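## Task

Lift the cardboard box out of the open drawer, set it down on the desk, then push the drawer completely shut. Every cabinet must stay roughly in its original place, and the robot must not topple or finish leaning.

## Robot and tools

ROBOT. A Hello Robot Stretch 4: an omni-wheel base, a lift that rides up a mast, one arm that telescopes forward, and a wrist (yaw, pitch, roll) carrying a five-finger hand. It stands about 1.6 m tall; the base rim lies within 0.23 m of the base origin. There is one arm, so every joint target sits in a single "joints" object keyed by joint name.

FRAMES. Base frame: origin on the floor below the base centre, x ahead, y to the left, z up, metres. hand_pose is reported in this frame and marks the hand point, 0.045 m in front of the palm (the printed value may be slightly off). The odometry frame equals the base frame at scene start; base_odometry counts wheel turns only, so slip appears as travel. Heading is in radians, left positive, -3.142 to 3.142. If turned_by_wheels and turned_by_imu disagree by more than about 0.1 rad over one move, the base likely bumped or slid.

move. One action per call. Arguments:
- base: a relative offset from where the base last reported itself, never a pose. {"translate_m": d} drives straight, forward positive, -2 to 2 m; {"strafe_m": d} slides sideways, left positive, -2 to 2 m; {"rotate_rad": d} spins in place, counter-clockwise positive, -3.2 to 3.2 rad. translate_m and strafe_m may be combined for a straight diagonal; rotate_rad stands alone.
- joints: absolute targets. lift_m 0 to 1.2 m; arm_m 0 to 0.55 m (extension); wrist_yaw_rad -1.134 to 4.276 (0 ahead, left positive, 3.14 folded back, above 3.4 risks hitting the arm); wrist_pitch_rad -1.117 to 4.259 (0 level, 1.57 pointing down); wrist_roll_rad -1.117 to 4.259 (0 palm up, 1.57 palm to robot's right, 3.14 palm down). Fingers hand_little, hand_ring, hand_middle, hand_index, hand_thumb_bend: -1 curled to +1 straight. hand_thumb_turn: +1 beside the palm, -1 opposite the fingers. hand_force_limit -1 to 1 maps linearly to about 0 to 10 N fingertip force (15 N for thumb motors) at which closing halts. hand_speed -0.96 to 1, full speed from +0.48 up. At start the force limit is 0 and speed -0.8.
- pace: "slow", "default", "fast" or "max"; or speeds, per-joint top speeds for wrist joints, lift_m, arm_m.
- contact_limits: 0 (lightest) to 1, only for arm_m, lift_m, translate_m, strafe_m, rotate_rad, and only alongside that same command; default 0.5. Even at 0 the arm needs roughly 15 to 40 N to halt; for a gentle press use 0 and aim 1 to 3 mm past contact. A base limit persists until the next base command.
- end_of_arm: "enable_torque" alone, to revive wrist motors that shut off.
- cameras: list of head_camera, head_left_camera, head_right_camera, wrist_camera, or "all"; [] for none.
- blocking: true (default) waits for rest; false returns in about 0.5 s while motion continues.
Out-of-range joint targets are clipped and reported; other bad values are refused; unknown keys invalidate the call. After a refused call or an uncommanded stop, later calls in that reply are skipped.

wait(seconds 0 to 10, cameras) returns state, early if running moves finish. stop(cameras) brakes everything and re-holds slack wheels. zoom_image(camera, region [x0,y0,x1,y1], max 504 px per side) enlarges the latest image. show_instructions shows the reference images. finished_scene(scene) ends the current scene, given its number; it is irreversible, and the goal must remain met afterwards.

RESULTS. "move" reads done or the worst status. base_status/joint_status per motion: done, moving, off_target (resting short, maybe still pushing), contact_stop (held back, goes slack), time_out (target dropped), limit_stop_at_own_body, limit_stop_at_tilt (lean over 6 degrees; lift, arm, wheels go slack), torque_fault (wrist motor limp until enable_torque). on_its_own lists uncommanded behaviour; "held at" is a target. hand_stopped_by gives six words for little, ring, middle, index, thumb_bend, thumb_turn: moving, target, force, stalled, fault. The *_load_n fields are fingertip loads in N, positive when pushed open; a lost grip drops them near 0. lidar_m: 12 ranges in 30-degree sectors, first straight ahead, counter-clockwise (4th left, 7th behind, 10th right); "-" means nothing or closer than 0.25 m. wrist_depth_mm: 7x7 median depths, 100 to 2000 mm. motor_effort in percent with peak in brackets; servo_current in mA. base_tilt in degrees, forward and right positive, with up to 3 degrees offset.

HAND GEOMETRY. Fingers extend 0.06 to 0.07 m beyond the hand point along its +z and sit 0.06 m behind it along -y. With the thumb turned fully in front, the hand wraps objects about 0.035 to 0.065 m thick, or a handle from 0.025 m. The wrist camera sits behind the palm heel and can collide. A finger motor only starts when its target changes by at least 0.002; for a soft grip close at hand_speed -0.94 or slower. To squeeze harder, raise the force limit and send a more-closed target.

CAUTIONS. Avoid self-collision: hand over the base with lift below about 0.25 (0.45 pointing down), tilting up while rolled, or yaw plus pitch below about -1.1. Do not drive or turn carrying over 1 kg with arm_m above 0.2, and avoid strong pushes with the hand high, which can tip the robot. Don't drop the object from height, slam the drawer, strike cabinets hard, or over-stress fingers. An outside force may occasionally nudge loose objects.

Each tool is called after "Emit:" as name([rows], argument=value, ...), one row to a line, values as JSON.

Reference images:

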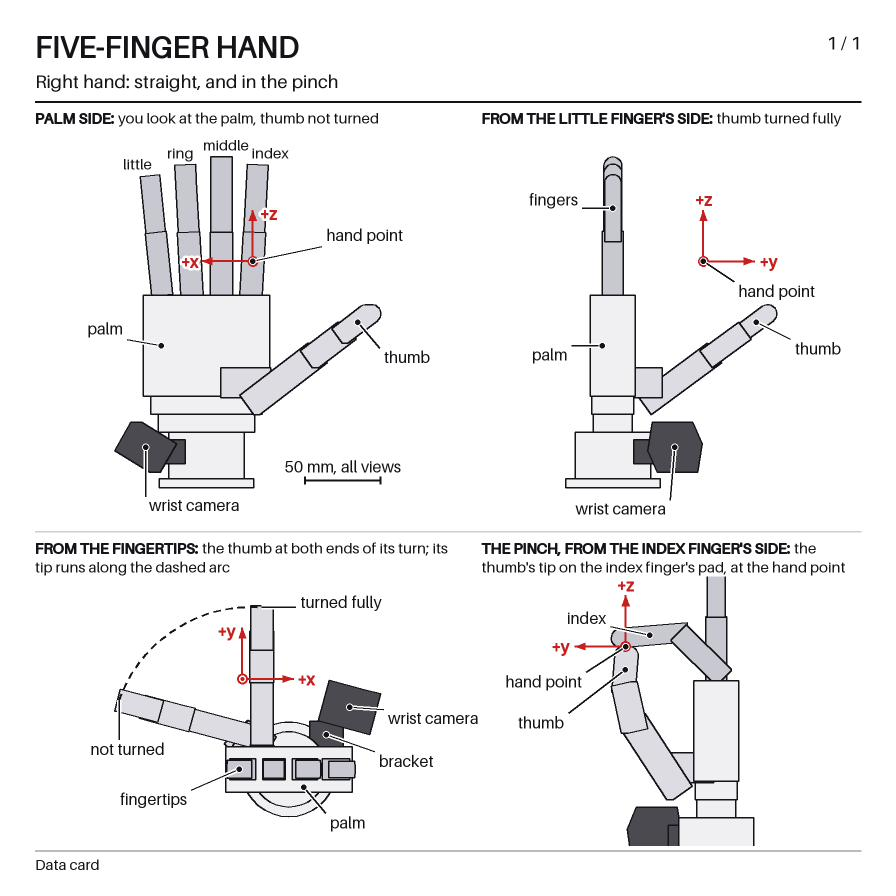

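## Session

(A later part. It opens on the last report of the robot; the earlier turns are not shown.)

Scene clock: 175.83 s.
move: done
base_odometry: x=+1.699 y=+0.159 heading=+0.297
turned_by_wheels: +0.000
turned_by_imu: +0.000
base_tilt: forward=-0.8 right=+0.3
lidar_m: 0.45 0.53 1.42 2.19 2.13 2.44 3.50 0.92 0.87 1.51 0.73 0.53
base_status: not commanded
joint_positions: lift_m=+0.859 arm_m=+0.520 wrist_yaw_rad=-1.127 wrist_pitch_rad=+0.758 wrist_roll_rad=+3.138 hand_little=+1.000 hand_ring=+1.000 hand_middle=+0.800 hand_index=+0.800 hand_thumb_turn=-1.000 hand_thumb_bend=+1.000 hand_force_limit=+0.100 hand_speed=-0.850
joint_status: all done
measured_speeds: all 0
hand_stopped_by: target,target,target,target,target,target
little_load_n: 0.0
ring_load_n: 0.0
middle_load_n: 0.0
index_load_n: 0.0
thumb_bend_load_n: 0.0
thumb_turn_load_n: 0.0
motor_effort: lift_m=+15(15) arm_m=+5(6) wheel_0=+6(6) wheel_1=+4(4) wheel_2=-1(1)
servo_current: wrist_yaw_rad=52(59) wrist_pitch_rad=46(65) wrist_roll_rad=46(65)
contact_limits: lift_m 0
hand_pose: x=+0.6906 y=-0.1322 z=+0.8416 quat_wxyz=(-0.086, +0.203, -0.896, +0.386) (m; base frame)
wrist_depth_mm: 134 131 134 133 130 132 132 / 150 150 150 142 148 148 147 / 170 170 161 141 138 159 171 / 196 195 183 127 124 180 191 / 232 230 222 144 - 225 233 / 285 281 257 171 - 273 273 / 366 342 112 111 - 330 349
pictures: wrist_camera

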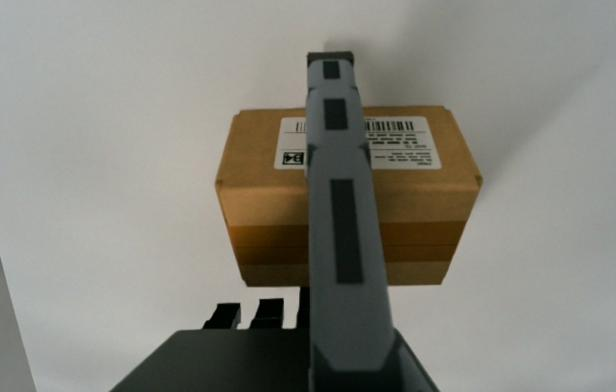

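Emit:
move(joints={"hand_speed": -0.5, "hand_index": 1.0, "hand_middle": 1.0})

Emit:
move(joints={"lift_m": 1.0}, pace="slow")

Emit:
move(joints={"arm_m": 0.1}, cameras=["head_camera"])

Scene clock: 179.80 s.
move: done
base_odometry: x=+1.699 y=+0.159 heading=+0.297
turned_by_wheels: +0.000
turned_by_imu: +0.000
base_tilt: forward=-0.9 right=+0.4
lidar_m: 0.49 0.52 1.43 2.20 2.14 2.43 3.49 0.89 0.87 1.52 0.75 0.53
base_status: not commanded
joint_positions: lift_m=+0.859 arm_m=+0.520 wrist_yaw_rad=-1.127 wrist_pitch_rad=+0.758 wrist_roll_rad=+3.138 hand_little=+1.000 hand_ring=+1.000 hand_middle=+1.000 hand_index=+1.000 hand_thumb_turn=-1.000 hand_thumb_bend=+1.000 hand_force_limit=+0.100 hand_speed=-0.500
joint_status: all done
measured_speeds: all 0
hand_stopped_by: target,target,target,target,target,target
little_load_n: 0.0
ring_load_n: -0.5
middle_load_n: 0.0
index_load_n: 0.0
thumb_bend_load_n: 0.0
thumb_turn_load_n: 0.0
motor_effort: lift_m=+15(15) arm_m=+5(6) wheel_0=+5(5) wheel_1=+4(4) wheel_2=+0(1)
servo_current: wrist_yaw_rad=39(52) wrist_pitch_rad=52(59) wrist_roll_rad=39(65)
contact_limits: lift_m 0
hand_pose: x=+0.6906 y=-0.1322 z=+0.8416 quat_wxyz=(-0.086, +0.203, -0.896, +0.386) (m; base frame)
wrist_depth_mm: 134 131 134 133 131 132 132 / 150 150 150 143 148 148 147 / 170 170 160 140 138 159 170 / 196 195 184 127 124 180 191 / 232 230 221 145 - 225 233 / 283 282 256 171 - 273 273 / 366 342 112 111 - 330 349
pictures: none

Scene clock: 181.77 s.
move: done
base_odometry: x=+1.699 y=+0.159 heading=+0.297
turned_by_wheels: +0.000
turned_by_imu: +0.000
base_tilt: forward=-0.8 right=+0.4
lidar_m: 0.49 0.52 1.43 2.18 2.12 2.49 3.50 0.94 0.88 1.53 0.72 0.53
base_status: not commanded
joint_positions: lift_m=+1.000 arm_m=+0.520 wrist_yaw_rad=-1.127 wrist_pitch_rad=+0.758 wrist_roll_rad=+3.138 hand_little=+1.000 hand_ring=+1.000 hand_middle=+1.000 hand_index=+1.000 hand_thumb_turn=-1.000 hand_thumb_bend=+1.000 hand_force_limit=+0.100 hand_speed=-0.500
joint_status: all done
measured_speeds: all 0
hand_stopped_by: target,target,target,target,target,target
little_load_n: 0.0
ring_load_n: 0.0
middle_load_n: -0.5
index_load_n: 0.0
thumb_bend_load_n: 0.0
thumb_turn_load_n: 0.0
motor_effort: lift_m=+23(29) arm_m=+5(6) wheel_0=+5(5) wheel_1=+4(4) wheel_2=-1(1)
servo_current: wrist_yaw_rad=46(52) wrist_pitch_rad=39(59) wrist_roll_rad=52(72)
hand_pose: x=+0.6906 y=-0.1322 z=+0.9819 quat_wxyz=(-0.086, +0.203, -0.896, +0.386) (m; base frame)
wrist_depth_mm: 1078 271 271 230 230 268 266 / 1182 303 303 236 293 298 298 / 1336 343 342 342 - 338 336 / 1499 394 392 392 - 389 387 / - 466 466 459 - 455 455 / - 569 517 201 - 549 549 / - 654 112 111 - - 654
pictures: none

Scene clock: 184.10 s.
move: done
base_odometry: x=+1.699 y=+0.159 heading=+0.297
turned_by_wheels: +0.000
turned_by_imu: +0.000
base_tilt: forward=-0.8 right=+0.4
lidar_m: 0.49 0.51 1.41 2.17 2.11 2.40 3.49 0.93 0.92 1.51 0.75 0.50
base_status: not commanded
joint_positions: lift_m=+1.000 arm_m=+0.100 wrist_yaw_rad=-1.127 wrist_pitch_rad=+0.758 wrist_roll_rad=+3.138 hand_little=+1.000 hand_ring=+1.000 hand_middle=+1.000 hand_index=+1.000 hand_thumb_turn=-1.000 hand_thumb_bend=+1.000 hand_force_limit=+0.100 hand_speed=-0.500
joint_status: all done
measured_speeds: all 0
hand_stopped_by: target,target,target,target,target,target
little_load_n: 0.0
ring_load_n: 0.0
middle_load_n: 0.0
index_load_n: 0.0
thumb_bend_load_n: 0.0
thumb_turn_load_n: 0.0
motor_effort: lift_m=+23(23) arm_m=-5(9) wheel_0=+5(5) wheel_1=+4(4) wheel_2=-1(1)
servo_current: wrist_yaw_rad=46(59) wrist_pitch_rad=39(59) wrist_roll_rad=52(78)
hand_pose: x=+0.2710 y=-0.1322 z=+0.9819 quat_wxyz=(-0.086, +0.203, -0.896, +0.386) (m; base frame)
wrist_depth_mm: 1060 1060 1078 1060 1060 1042 1042 / 1205 1182 1182 1138 1160 1182 1160 / 1336 1366 1366 1336 - 1336 373 / 1499 1537 1576 1576 - 449 389 / - - 1808 1756 - 459 455 / - - 179 171 - 559 554 / - - 112 111 - - -
pictures: head_camera

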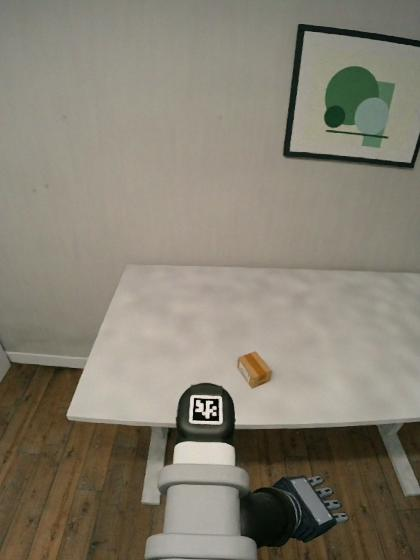

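Emit:
move(base={"translate_m": -0.73}, joints={"hand_speed": 0.2, "hand_little": -1, "hand_ring": -1, "hand_middle": -1, "hand_index": -1})

Emit:
move(base={"rotate_rad": -1.571}, joints={"lift_m": 0.8, "wrist_yaw_rad": 0, "wrist_pitch_rad": 1.2, "arm_m": 0.03})

Emit:
move(base={"translate_m": 0.256, "strafe_m": 0.046}, joints={"lift_m": 0.65}, cameras=["head_camera", "head_right_camera", "wrist_camera"])

Scene clock: 199.00 s.
move: done
base_odometry: x=+1.001 y=-0.055 heading=+0.296
turned_by_wheels: -0.001
turned_by_imu: +0.001
base_tilt: forward=-0.8 right=+0.4
lidar_m: 1.23 1.27 1.91 1.90 1.78 2.80 2.72 2.22 0.66 0.60 1.59 1.29
base_status: done
joint_positions: lift_m=+1.000 arm_m=+0.100 wrist_yaw_rad=-1.127 wrist_pitch_rad=+0.758 wrist_roll_rad=+3.138 hand_little=-1.000 hand_ring=-1.000 hand_middle=-1.000 hand_index=-1.000 hand_thumb_turn=-1.000 hand_thumb_bend=+1.000 hand_force_limit=+0.100 hand_speed=+0.200
joint_status: all done
measured_speeds: all 0
hand_stopped_by: target,target,target,target,target,target
little_load_n: 0.0
ring_load_n: 0.0
middle_load_n: 0.0
index_load_n: 0.0
thumb_bend_load_n: 0.0
thumb_turn_load_n: 0.0
motor_effort: lift_m=+23(23) arm_m=-5(6) wheel_0=-4(12) wheel_1=-2(11) wheel_2=+0(13)
servo_current: wrist_yaw_rad=39(52) wrist_pitch_rad=52(59) wrist_roll_rad=26(78)
hand_pose: x=+0.2710 y=-0.1322 z=+0.9819 quat_wxyz=(-0.086, +0.203, -0.896, +0.386) (m; base frame)
wrist_depth_mm: 1060 1060 1060 1078 1060 1042 1042 / 1182 1205 1182 1138 1160 1182 1160 / 715 1281 1366 1336 - 1308 1308 / 820 866 1576 1537 - 1537 1537 / - 931 120 122 - 1708 1708 / 931 960 141 139 - - - / 1118 1078 112 111 - - 1397
pictures: none

Scene clock: 201.27 s.
move: done
base_odometry: x=+1.001 y=-0.055 heading=-1.274
turned_by_wheels: -1.570
turned_by_imu: -1.579
base_tilt: forward=-0.8 right=+0.3
lidar_m: 0.60 1.61 1.31 1.23 1.28 1.89 1.99 1.78 2.81 2.66 2.22 0.66
base_status: done
joint_positions: lift_m=+0.800 arm_m=+0.030 wrist_yaw_rad=-0.003 wrist_pitch_rad=+1.198 wrist_roll_rad=+3.138 hand_little=-1.000 hand_ring=-1.000 hand_middle=-1.000 hand_index=-1.000 hand_thumb_turn=-1.000 hand_thumb_bend=+1.000 hand_force_limit=+0.100 hand_speed=+0.200
joint_status: all done
measured_speeds: all 0
hand_stopped_by: target,target,target,target,target,target
little_load_n: 0.0
ring_load_n: 0.0
middle_load_n: 0.0
index_load_n: 0.0
thumb_bend_load_n: 0.0
thumb_turn_load_n: 0.0
motor_effort: lift_m=+16(22) arm_m=-5(9) wheel_0=+6(12) wheel_1=+4(11) wheel_2=+2(10)
servo_current: wrist_yaw_rad=46(111) wrist_pitch_rad=26(78) wrist_roll_rad=46(72)
hand_pose: x=+0.2254 y=-0.0569 z=+0.7503 quat_wxyz=(-0.131, +0.695, -0.695, +0.131) (m; base frame)
wrist_depth_mm: 820 820 820 627 621 820 809 / 878 866 854 117 842 854 842 / 917 904 904 917 - 904 891 / 960 960 960 946 - 931 946 / 1008 1008 121 135 - 1008 991 / 1078 1098 142 140 - 1060 1042 / 1160 1138 112 111 - - 1118
pictures: none

Scene clock: 203.57 s.
move: done
base_odometry: x=+1.120 y=-0.286 heading=-1.273
turned_by_wheels: +0.001
turned_by_imu: +0.000
base_tilt: forward=-0.9 right=+0.3
lidar_m: 0.35 1.31 1.26 1.20 1.27 2.00 2.24 2.06 2.83 2.70 1.89 0.38
base_status: done
joint_positions: lift_m=+0.650 arm_m=+0.030 wrist_yaw_rad=-0.003 wrist_pitch_rad=+1.198 wrist_roll_rad=+3.138 hand_little=-1.000 hand_ring=-1.000 hand_middle=-1.000 hand_index=-1.000 hand_thumb_turn=-1.000 hand_thumb_bend=+1.000 hand_force_limit=+0.100 hand_speed=+0.200
joint_status: all done
measured_speeds: all 0
hand_stopped_by: target,target,target,target,target,target
little_load_n: 0.5
ring_load_n: 0.0
middle_load_n: 0.0
index_load_n: 0.0
thumb_bend_load_n: 0.0
thumb_turn_load_n: 0.0
motor_effort: lift_m=+15(20) arm_m=-5(6) wheel_0=+5(11) wheel_1=+3(12) wheel_2=+0(14)
servo_current: wrist_yaw_rad=46(59) wrist_pitch_rad=33(52) wrist_roll_rad=46(65)
hand_pose: x=+0.2253 y=-0.0569 z=+0.6003 quat_wxyz=(-0.130, +0.695, -0.695, +0.131) (m; base frame)
wrist_depth_mm: 691 683 691 484 484 504 676 / 732 723 715 504 512 715 715 / 759 759 759 750 - 750 750 / 798 788 798 798 - 778 788 / 854 842 121 122 - 842 831 / 904 904 141 140 - 878 878 / 294 293 112 111 - - 931
pictures: head_camera, head_right_camera, wrist_camera

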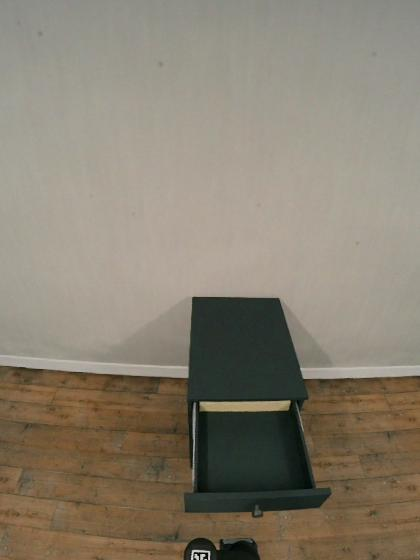

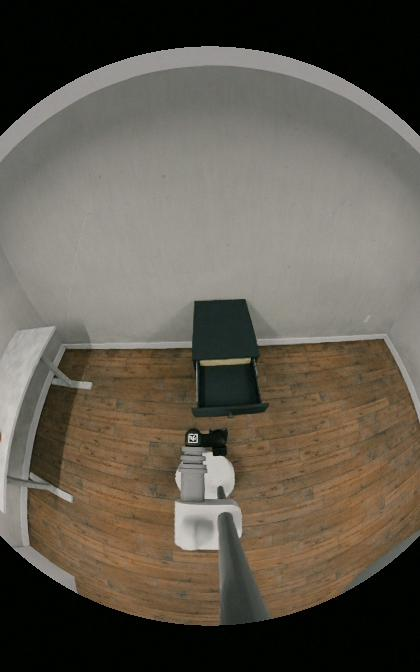

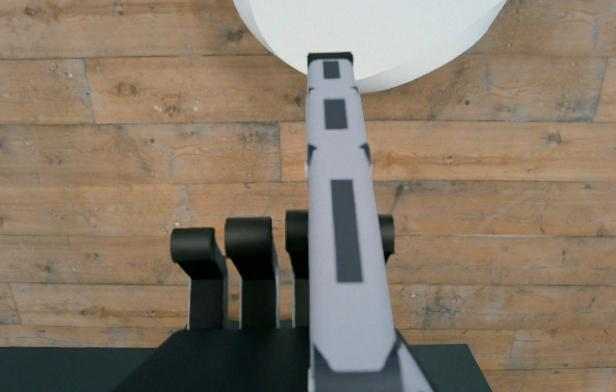

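Emit:
move(joints={"lift_m": 0.575})

Emit:
move(joints={"arm_m": 0.2}, contact_limits={"arm_m": 0.1}, pace="slow", cameras=["head_camera", "wrist_camera"])

Scene clock: 208.50 s.
move: done
base_odometry: x=+1.120 y=-0.286 heading=-1.273
turned_by_wheels: +0.000
turned_by_imu: +0.000
base_tilt: forward=-0.8 right=+0.3
lidar_m: 0.34 1.31 1.25 1.19 1.24 2.05 2.30 2.02 2.86 2.72 1.84 0.36
base_status: not commanded
joint_positions: lift_m=+0.575 arm_m=+0.030 wrist_yaw_rad=-0.003 wrist_pitch_rad=+1.198 wrist_roll_rad=+3.138 hand_little=-1.000 hand_ring=-1.000 hand_middle=-1.000 hand_index=-1.000 hand_thumb_turn=-1.000 hand_thumb_bend=+1.000 hand_force_limit=+0.100 hand_speed=+0.200
joint_status: all done
measured_speeds: all 0
hand_stopped_by: target,target,target,target,target,target
little_load_n: 0.0
ring_load_n: 0.0
middle_load_n: 0.0
index_load_n: 0.0
thumb_bend_load_n: 0.0
thumb_turn_load_n: 0.0
motor_effort: lift_m=+16(19) arm_m=-5(5) wheel_0=+5(5) wheel_1=+3(3) wheel_2=+0(1)
servo_current: wrist_yaw_rad=52(52) wrist_pitch_rad=26(52) wrist_roll_rad=20(65)
hand_pose: x=+0.2253 y=-0.0569 z=+0.5253 quat_wxyz=(-0.130, +0.695, -0.695, +0.131) (m; base frame)
wrist_depth_mm: 615 621 615 418 418 421 615 / 647 654 647 433 439 640 634 / 683 683 676 676 - 676 676 / 723 723 723 707 - 707 707 / 759 759 121 122 - 750 750 / 809 809 141 139 - 798 788 / 866 854 112 111 - - 842
pictures: none

Scene clock: 211.50 s.
move: done
base_odometry: x=+1.120 y=-0.286 heading=-1.273
turned_by_wheels: +0.000
turned_by_imu: +0.000
base_tilt: forward=-0.7 right=+0.4
lidar_m: 0.45 1.31 1.27 1.20 1.24 2.04 2.24 2.04 2.87 2.72 1.86 0.46
base_status: not commanded
joint_positions: lift_m=+0.575 arm_m=+0.200 wrist_yaw_rad=-0.003 wrist_pitch_rad=+1.203 wrist_roll_rad=+3.138 hand_little=-1.000 hand_ring=-1.000 hand_middle=-1.000 hand_index=-1.000 hand_thumb_turn=-1.000 hand_thumb_bend=+1.000 hand_force_limit=+0.100 hand_speed=+0.200
joint_status: all done
measured_speeds: all 0
hand_stopped_by: target,target,target,target,target,target
little_load_n: 0.0
ring_load_n: 0.0
middle_load_n: 0.0
index_load_n: 0.0
thumb_bend_load_n: 0.0
thumb_turn_load_n: 0.0
motor_effort: lift_m=+16(16) arm_m=+6(9) wheel_0=+5(5) wheel_1=+3(3) wheel_2=-1(1)
servo_current: wrist_yaw_rad=52(52) wrist_pitch_rad=26(52) wrist_roll_rad=39(72)
contact_limits: arm_m 0.1
hand_pose: x=+0.3939 y=-0.0569 z=+0.5252 quat_wxyz=(-0.129, +0.695, -0.695, +0.130) (m; base frame)
wrist_depth_mm: 621 615 615 609 615 615 609 / 647 647 640 627 634 640 634 / 683 676 676 676 - 676 668 / 715 715 707 707 - 707 707 / 759 759 121 122 - 741 750 / 198 195 141 139 - 183 190 / 147 123 112 111 - 150 148
pictures: head_camera, wrist_camera

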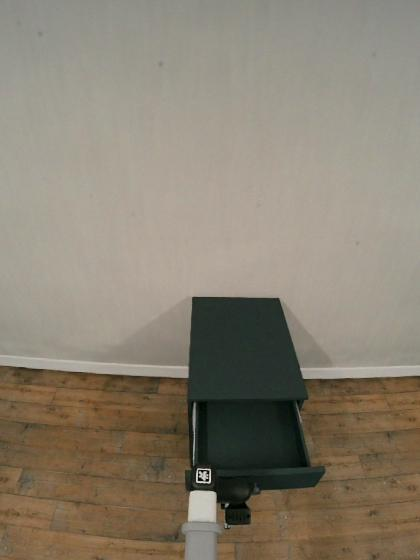

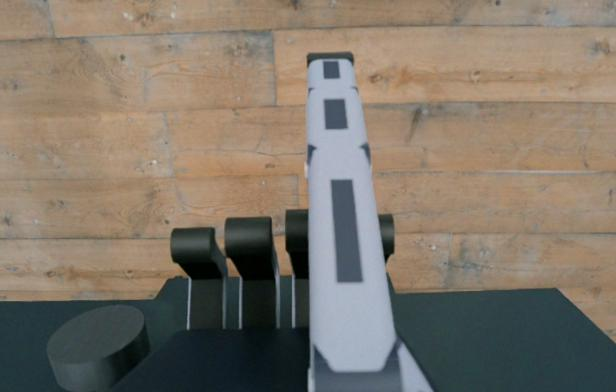

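Emit:
move(joints={"arm_m": 0.43}, contact_limits={"arm_m": 0.1}, pace="slow")

Emit:
move(joints={"arm_m": 0.5}, contact_limits={"arm_m": 0.0}, speeds={"arm_m": 0.03}, cameras=["head_camera", "wrist_camera"])

Scene clock: 219.33 s.
move: done
base_odometry: x=+1.120 y=-0.286 heading=-1.273
turned_by_wheels: +0.000
turned_by_imu: +0.000
base_tilt: forward=-0.8 right=+0.3
lidar_m: 0.67 1.31 1.23 1.18 1.27 2.02 2.24 2.04 2.86 2.70 1.83 0.70
base_status: not commanded
joint_positions: lift_m=+0.575 arm_m=+0.430 wrist_yaw_rad=-0.003 wrist_pitch_rad=+1.203 wrist_roll_rad=+3.138 hand_little=-1.000 hand_ring=-1.000 hand_middle=-1.000 hand_index=-1.000 hand_thumb_turn=-1.000 hand_thumb_bend=+1.000 hand_force_limit=+0.100 hand_speed=+0.200
joint_status: all done
measured_speeds: all 0
hand_stopped_by: target,target,target,target,target,target
little_load_n: 0.0
ring_load_n: 0.0
middle_load_n: 0.0
index_load_n: 0.0
thumb_bend_load_n: 0.0
thumb_turn_load_n: 0.0
motor_effort: lift_m=+16(16) arm_m=+5(10) wheel_0=+5(5) wheel_1=+3(3) wheel_2=-1(1)
servo_current: wrist_yaw_rad=52(59) wrist_pitch_rad=46(65) wrist_roll_rad=52(72)
contact_limits: arm_m 0.1
hand_pose: x=+0.6239 y=-0.0569 z=+0.5252 quat_wxyz=(-0.129, +0.695, -0.695, +0.130) (m; base frame)
wrist_depth_mm: 615 615 615 615 609 615 609 / 647 647 647 634 634 640 634 / 683 676 683 676 - 676 668 / 715 - 375 - - 707 707 / 314 294 120 122 - 307 741 / 238 236 141 139 - 223 768 / 191 191 112 111 - 181 179
pictures: none

Scene clock: 220.67 s.
move: contact_stop
base_odometry: x=+1.120 y=-0.286 heading=-1.273
turned_by_wheels: +0.000
turned_by_imu: +0.000
base_tilt: forward=-0.8 right=+0.4
lidar_m: 0.68 1.32 1.26 1.19 1.24 2.03 2.25 2.03 2.85 2.70 1.83 0.74
base_status: not commanded
joint_positions: lift_m=+0.575 arm_m=+0.458 wrist_yaw_rad=-0.003 wrist_pitch_rad=+1.208 wrist_roll_rad=+3.138 hand_little=-1.000 hand_ring=-1.000 hand_middle=-1.000 hand_index=-1.000 hand_thumb_turn=-1.000 hand_thumb_bend=+1.000 hand_force_limit=+0.100 hand_speed=+0.200
joint_status: arm_m contact_stop (moved +0.028 of +0.070)
measured_speeds: all 0
hand_stopped_by: target,target,target,target,target,target
little_load_n: 0.0
ring_load_n: 0.0
middle_load_n: 0.0
index_load_n: 0.0
thumb_bend_load_n: 0.0
thumb_turn_load_n: 0.0
on_its_own: arm_m is slack since a contact_stop (your +0.500 is given up)
motor_effort: lift_m=+16(16) arm_m=+0(11) wheel_0=+5(5) wheel_1=+3(3) wheel_2=-1(1)
servo_current: wrist_yaw_rad=46(59) wrist_pitch_rad=46(52) wrist_roll_rad=46(65)
contact_limits: arm_m 0
hand_pose: x=+0.6509 y=-0.0569 z=+0.5251 quat_wxyz=(-0.127, +0.696, -0.695, +0.128) (m; base frame)
wrist_depth_mm: 621 615 615 615 609 609 609 / 647 647 640 634 634 640 634 / 676 668 661 676 - 668 661 / 707 327 254 - - 691 699 / 267 262 120 122 - 239 732 / 200 206 141 139 - 185 183 / 159 118 112 111 - 150 148
pictures: head_camera, wrist_camera

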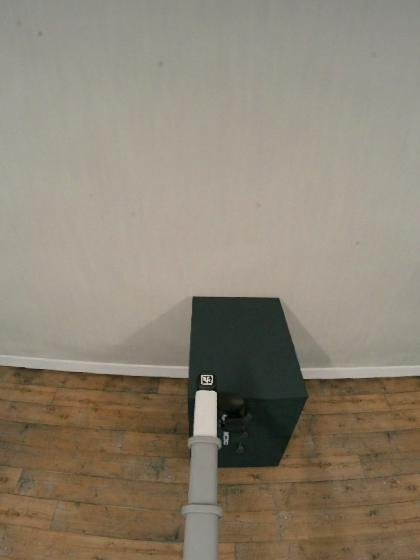

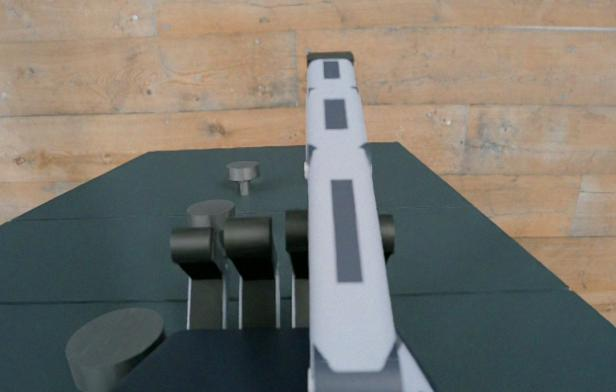

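Emit:
move(joints={"arm_m": 0.25})

Emit:
move(joints={"arm_m": 0.01, "wrist_pitch_rad": 0.3, "hand_thumb_turn": 1}, cameras=["all"])

Emit:
zoom_image(camera="head_camera", region=[265, 385, 325, 470])

Emit:
zoom_image(camera="head_camera", region=[170, 380, 330, 480])

Scene clock: 228.13 s.
move: done
base_odometry: x=+1.120 y=-0.286 heading=-1.273
turned_by_wheels: +0.000
turned_by_imu: +0.000
base_tilt: forward=-0.7 right=+0.4
lidar_m: 0.66 1.30 1.23 1.18 1.26 2.03 2.24 2.03 2.85 2.70 1.84 0.68
base_status: not commanded
joint_positions: lift_m=+0.575 arm_m=+0.250 wrist_yaw_rad=-0.003 wrist_pitch_rad=+1.205 wrist_roll_rad=+3.138 hand_little=-1.000 hand_ring=-1.000 hand_middle=-1.000 hand_index=-1.000 hand_thumb_turn=-1.000 hand_thumb_bend=+1.000 hand_force_limit=+0.100 hand_speed=+0.200
joint_status: all done
measured_speeds: all 0
hand_stopped_by: target,target,target,target,target,target
little_load_n: 0.0
ring_load_n: 0.0
middle_load_n: 0.0
index_load_n: 0.0
thumb_bend_load_n: 0.0
thumb_turn_load_n: 0.0
motor_effort: lift_m=+16(16) arm_m=-6(8) wheel_0=+5(5) wheel_1=+3(3) wheel_2=-1(1)
servo_current: wrist_yaw_rad=46(59) wrist_pitch_rad=26(52) wrist_roll_rad=52(72)
hand_pose: x=+0.4440 y=-0.0569 z=+0.5252 quat_wxyz=(-0.128, +0.695, -0.695, +0.129) (m; base frame)
wrist_depth_mm: 621 621 615 615 615 615 609 / 647 647 647 634 634 640 640 / 676 676 683 676 - 676 676 / 715 715 715 699 - 707 707 / 759 750 120 122 - 750 750 / 809 788 141 139 - 788 788 / 842 - 112 111 - - 842
pictures: none

Scene clock: 229.97 s.
move: done
base_odometry: x=+1.120 y=-0.286 heading=-1.273
turned_by_wheels: +0.000
turned_by_imu: +0.000
base_tilt: forward=-0.8 right=+0.3
lidar_m: 0.66 1.31 1.27 1.18 1.25 2.06 2.24 2.05 2.86 2.67 1.86 0.73
base_status: not commanded
joint_positions: lift_m=+0.575 arm_m=+0.010 wrist_yaw_rad=-0.003 wrist_pitch_rad=+0.311 wrist_roll_rad=+3.138 hand_little=-1.000 hand_ring=-1.000 hand_middle=-1.000 hand_index=-1.000 hand_thumb_turn=+1.000 hand_thumb_bend=+1.000 hand_force_limit=+0.100 hand_speed=+0.200
joint_status: all done
measured_speeds: all 0
hand_stopped_by: target,target,target,target,target,target
little_load_n: 0.0
ring_load_n: 0.0
middle_load_n: 0.0
index_load_n: 0.0
thumb_bend_load_n: 0.0
thumb_turn_load_n: 0.0
motor_effort: lift_m=+16(16) arm_m=-5(9) wheel_0=+5(5) wheel_1=+3(3) wheel_2=-1(1)
servo_current: wrist_yaw_rad=46(59) wrist_pitch_rad=59(189) wrist_roll_rad=46(78)
hand_pose: x=+0.3733 y=-0.0573 z=+0.6284 quat_wxyz=(-0.415, +0.572, -0.571, +0.418) (m; base frame)
wrist_depth_mm: 866 878 - - 866 891 891 / 1078 1042 - - 1060 1098 1098 / - 559 549 544 539 - - / - 535 521 517 512 - - / - 504 120 122 110 - - / - 484 141 140 140 - - / - - 112 111 - - -
pictures: head_camera, head_left_camera, head_right_camera, wrist_camera

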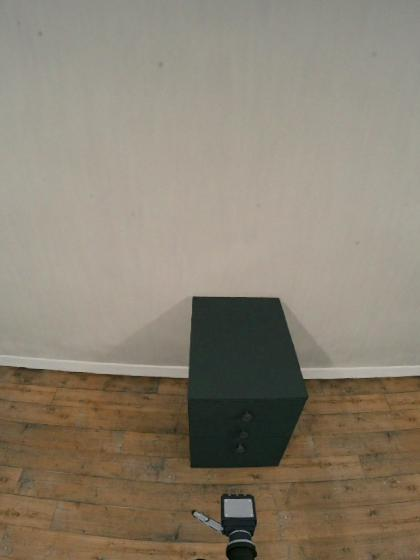

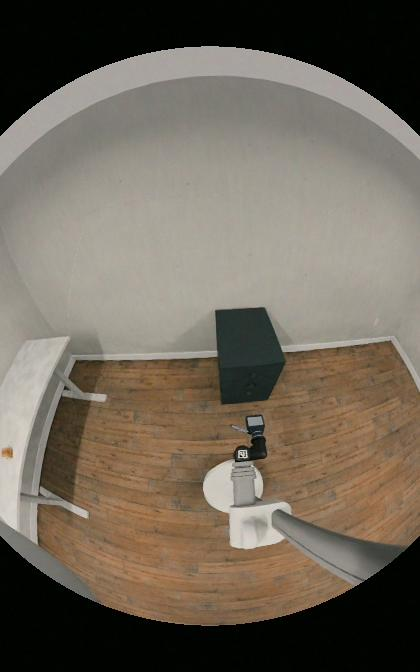

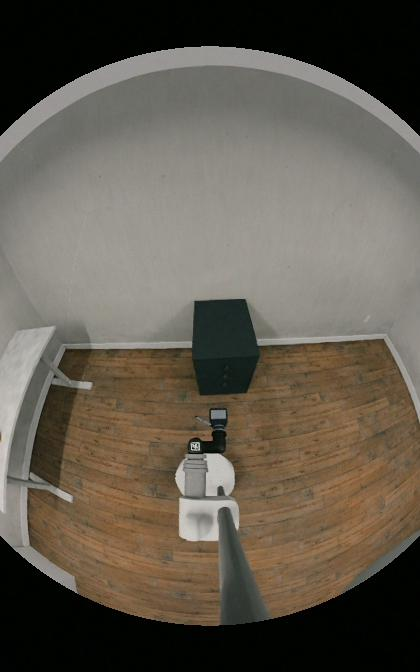

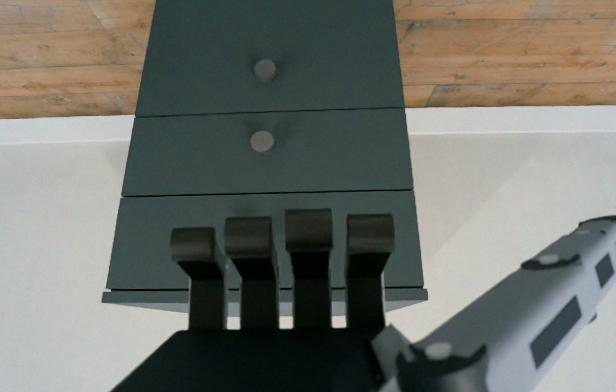

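Scaled by 5.929 from the camera's 420x560 image, which has a finer 1200x1600 frame.

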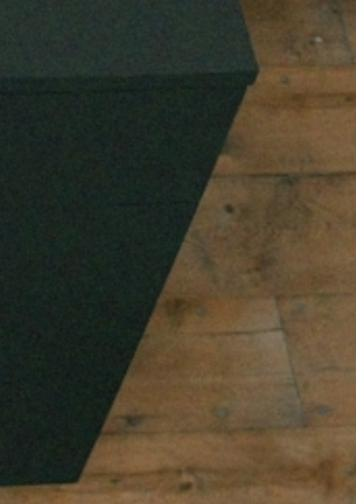

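Scaled by 3.150 from the camera's 420x560 image, which has a finer 1200x1600 frame.

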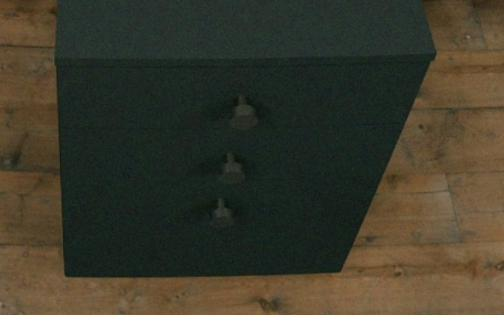

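Emit:
finished_scene(scene=2)

The scene is finished: the task was done.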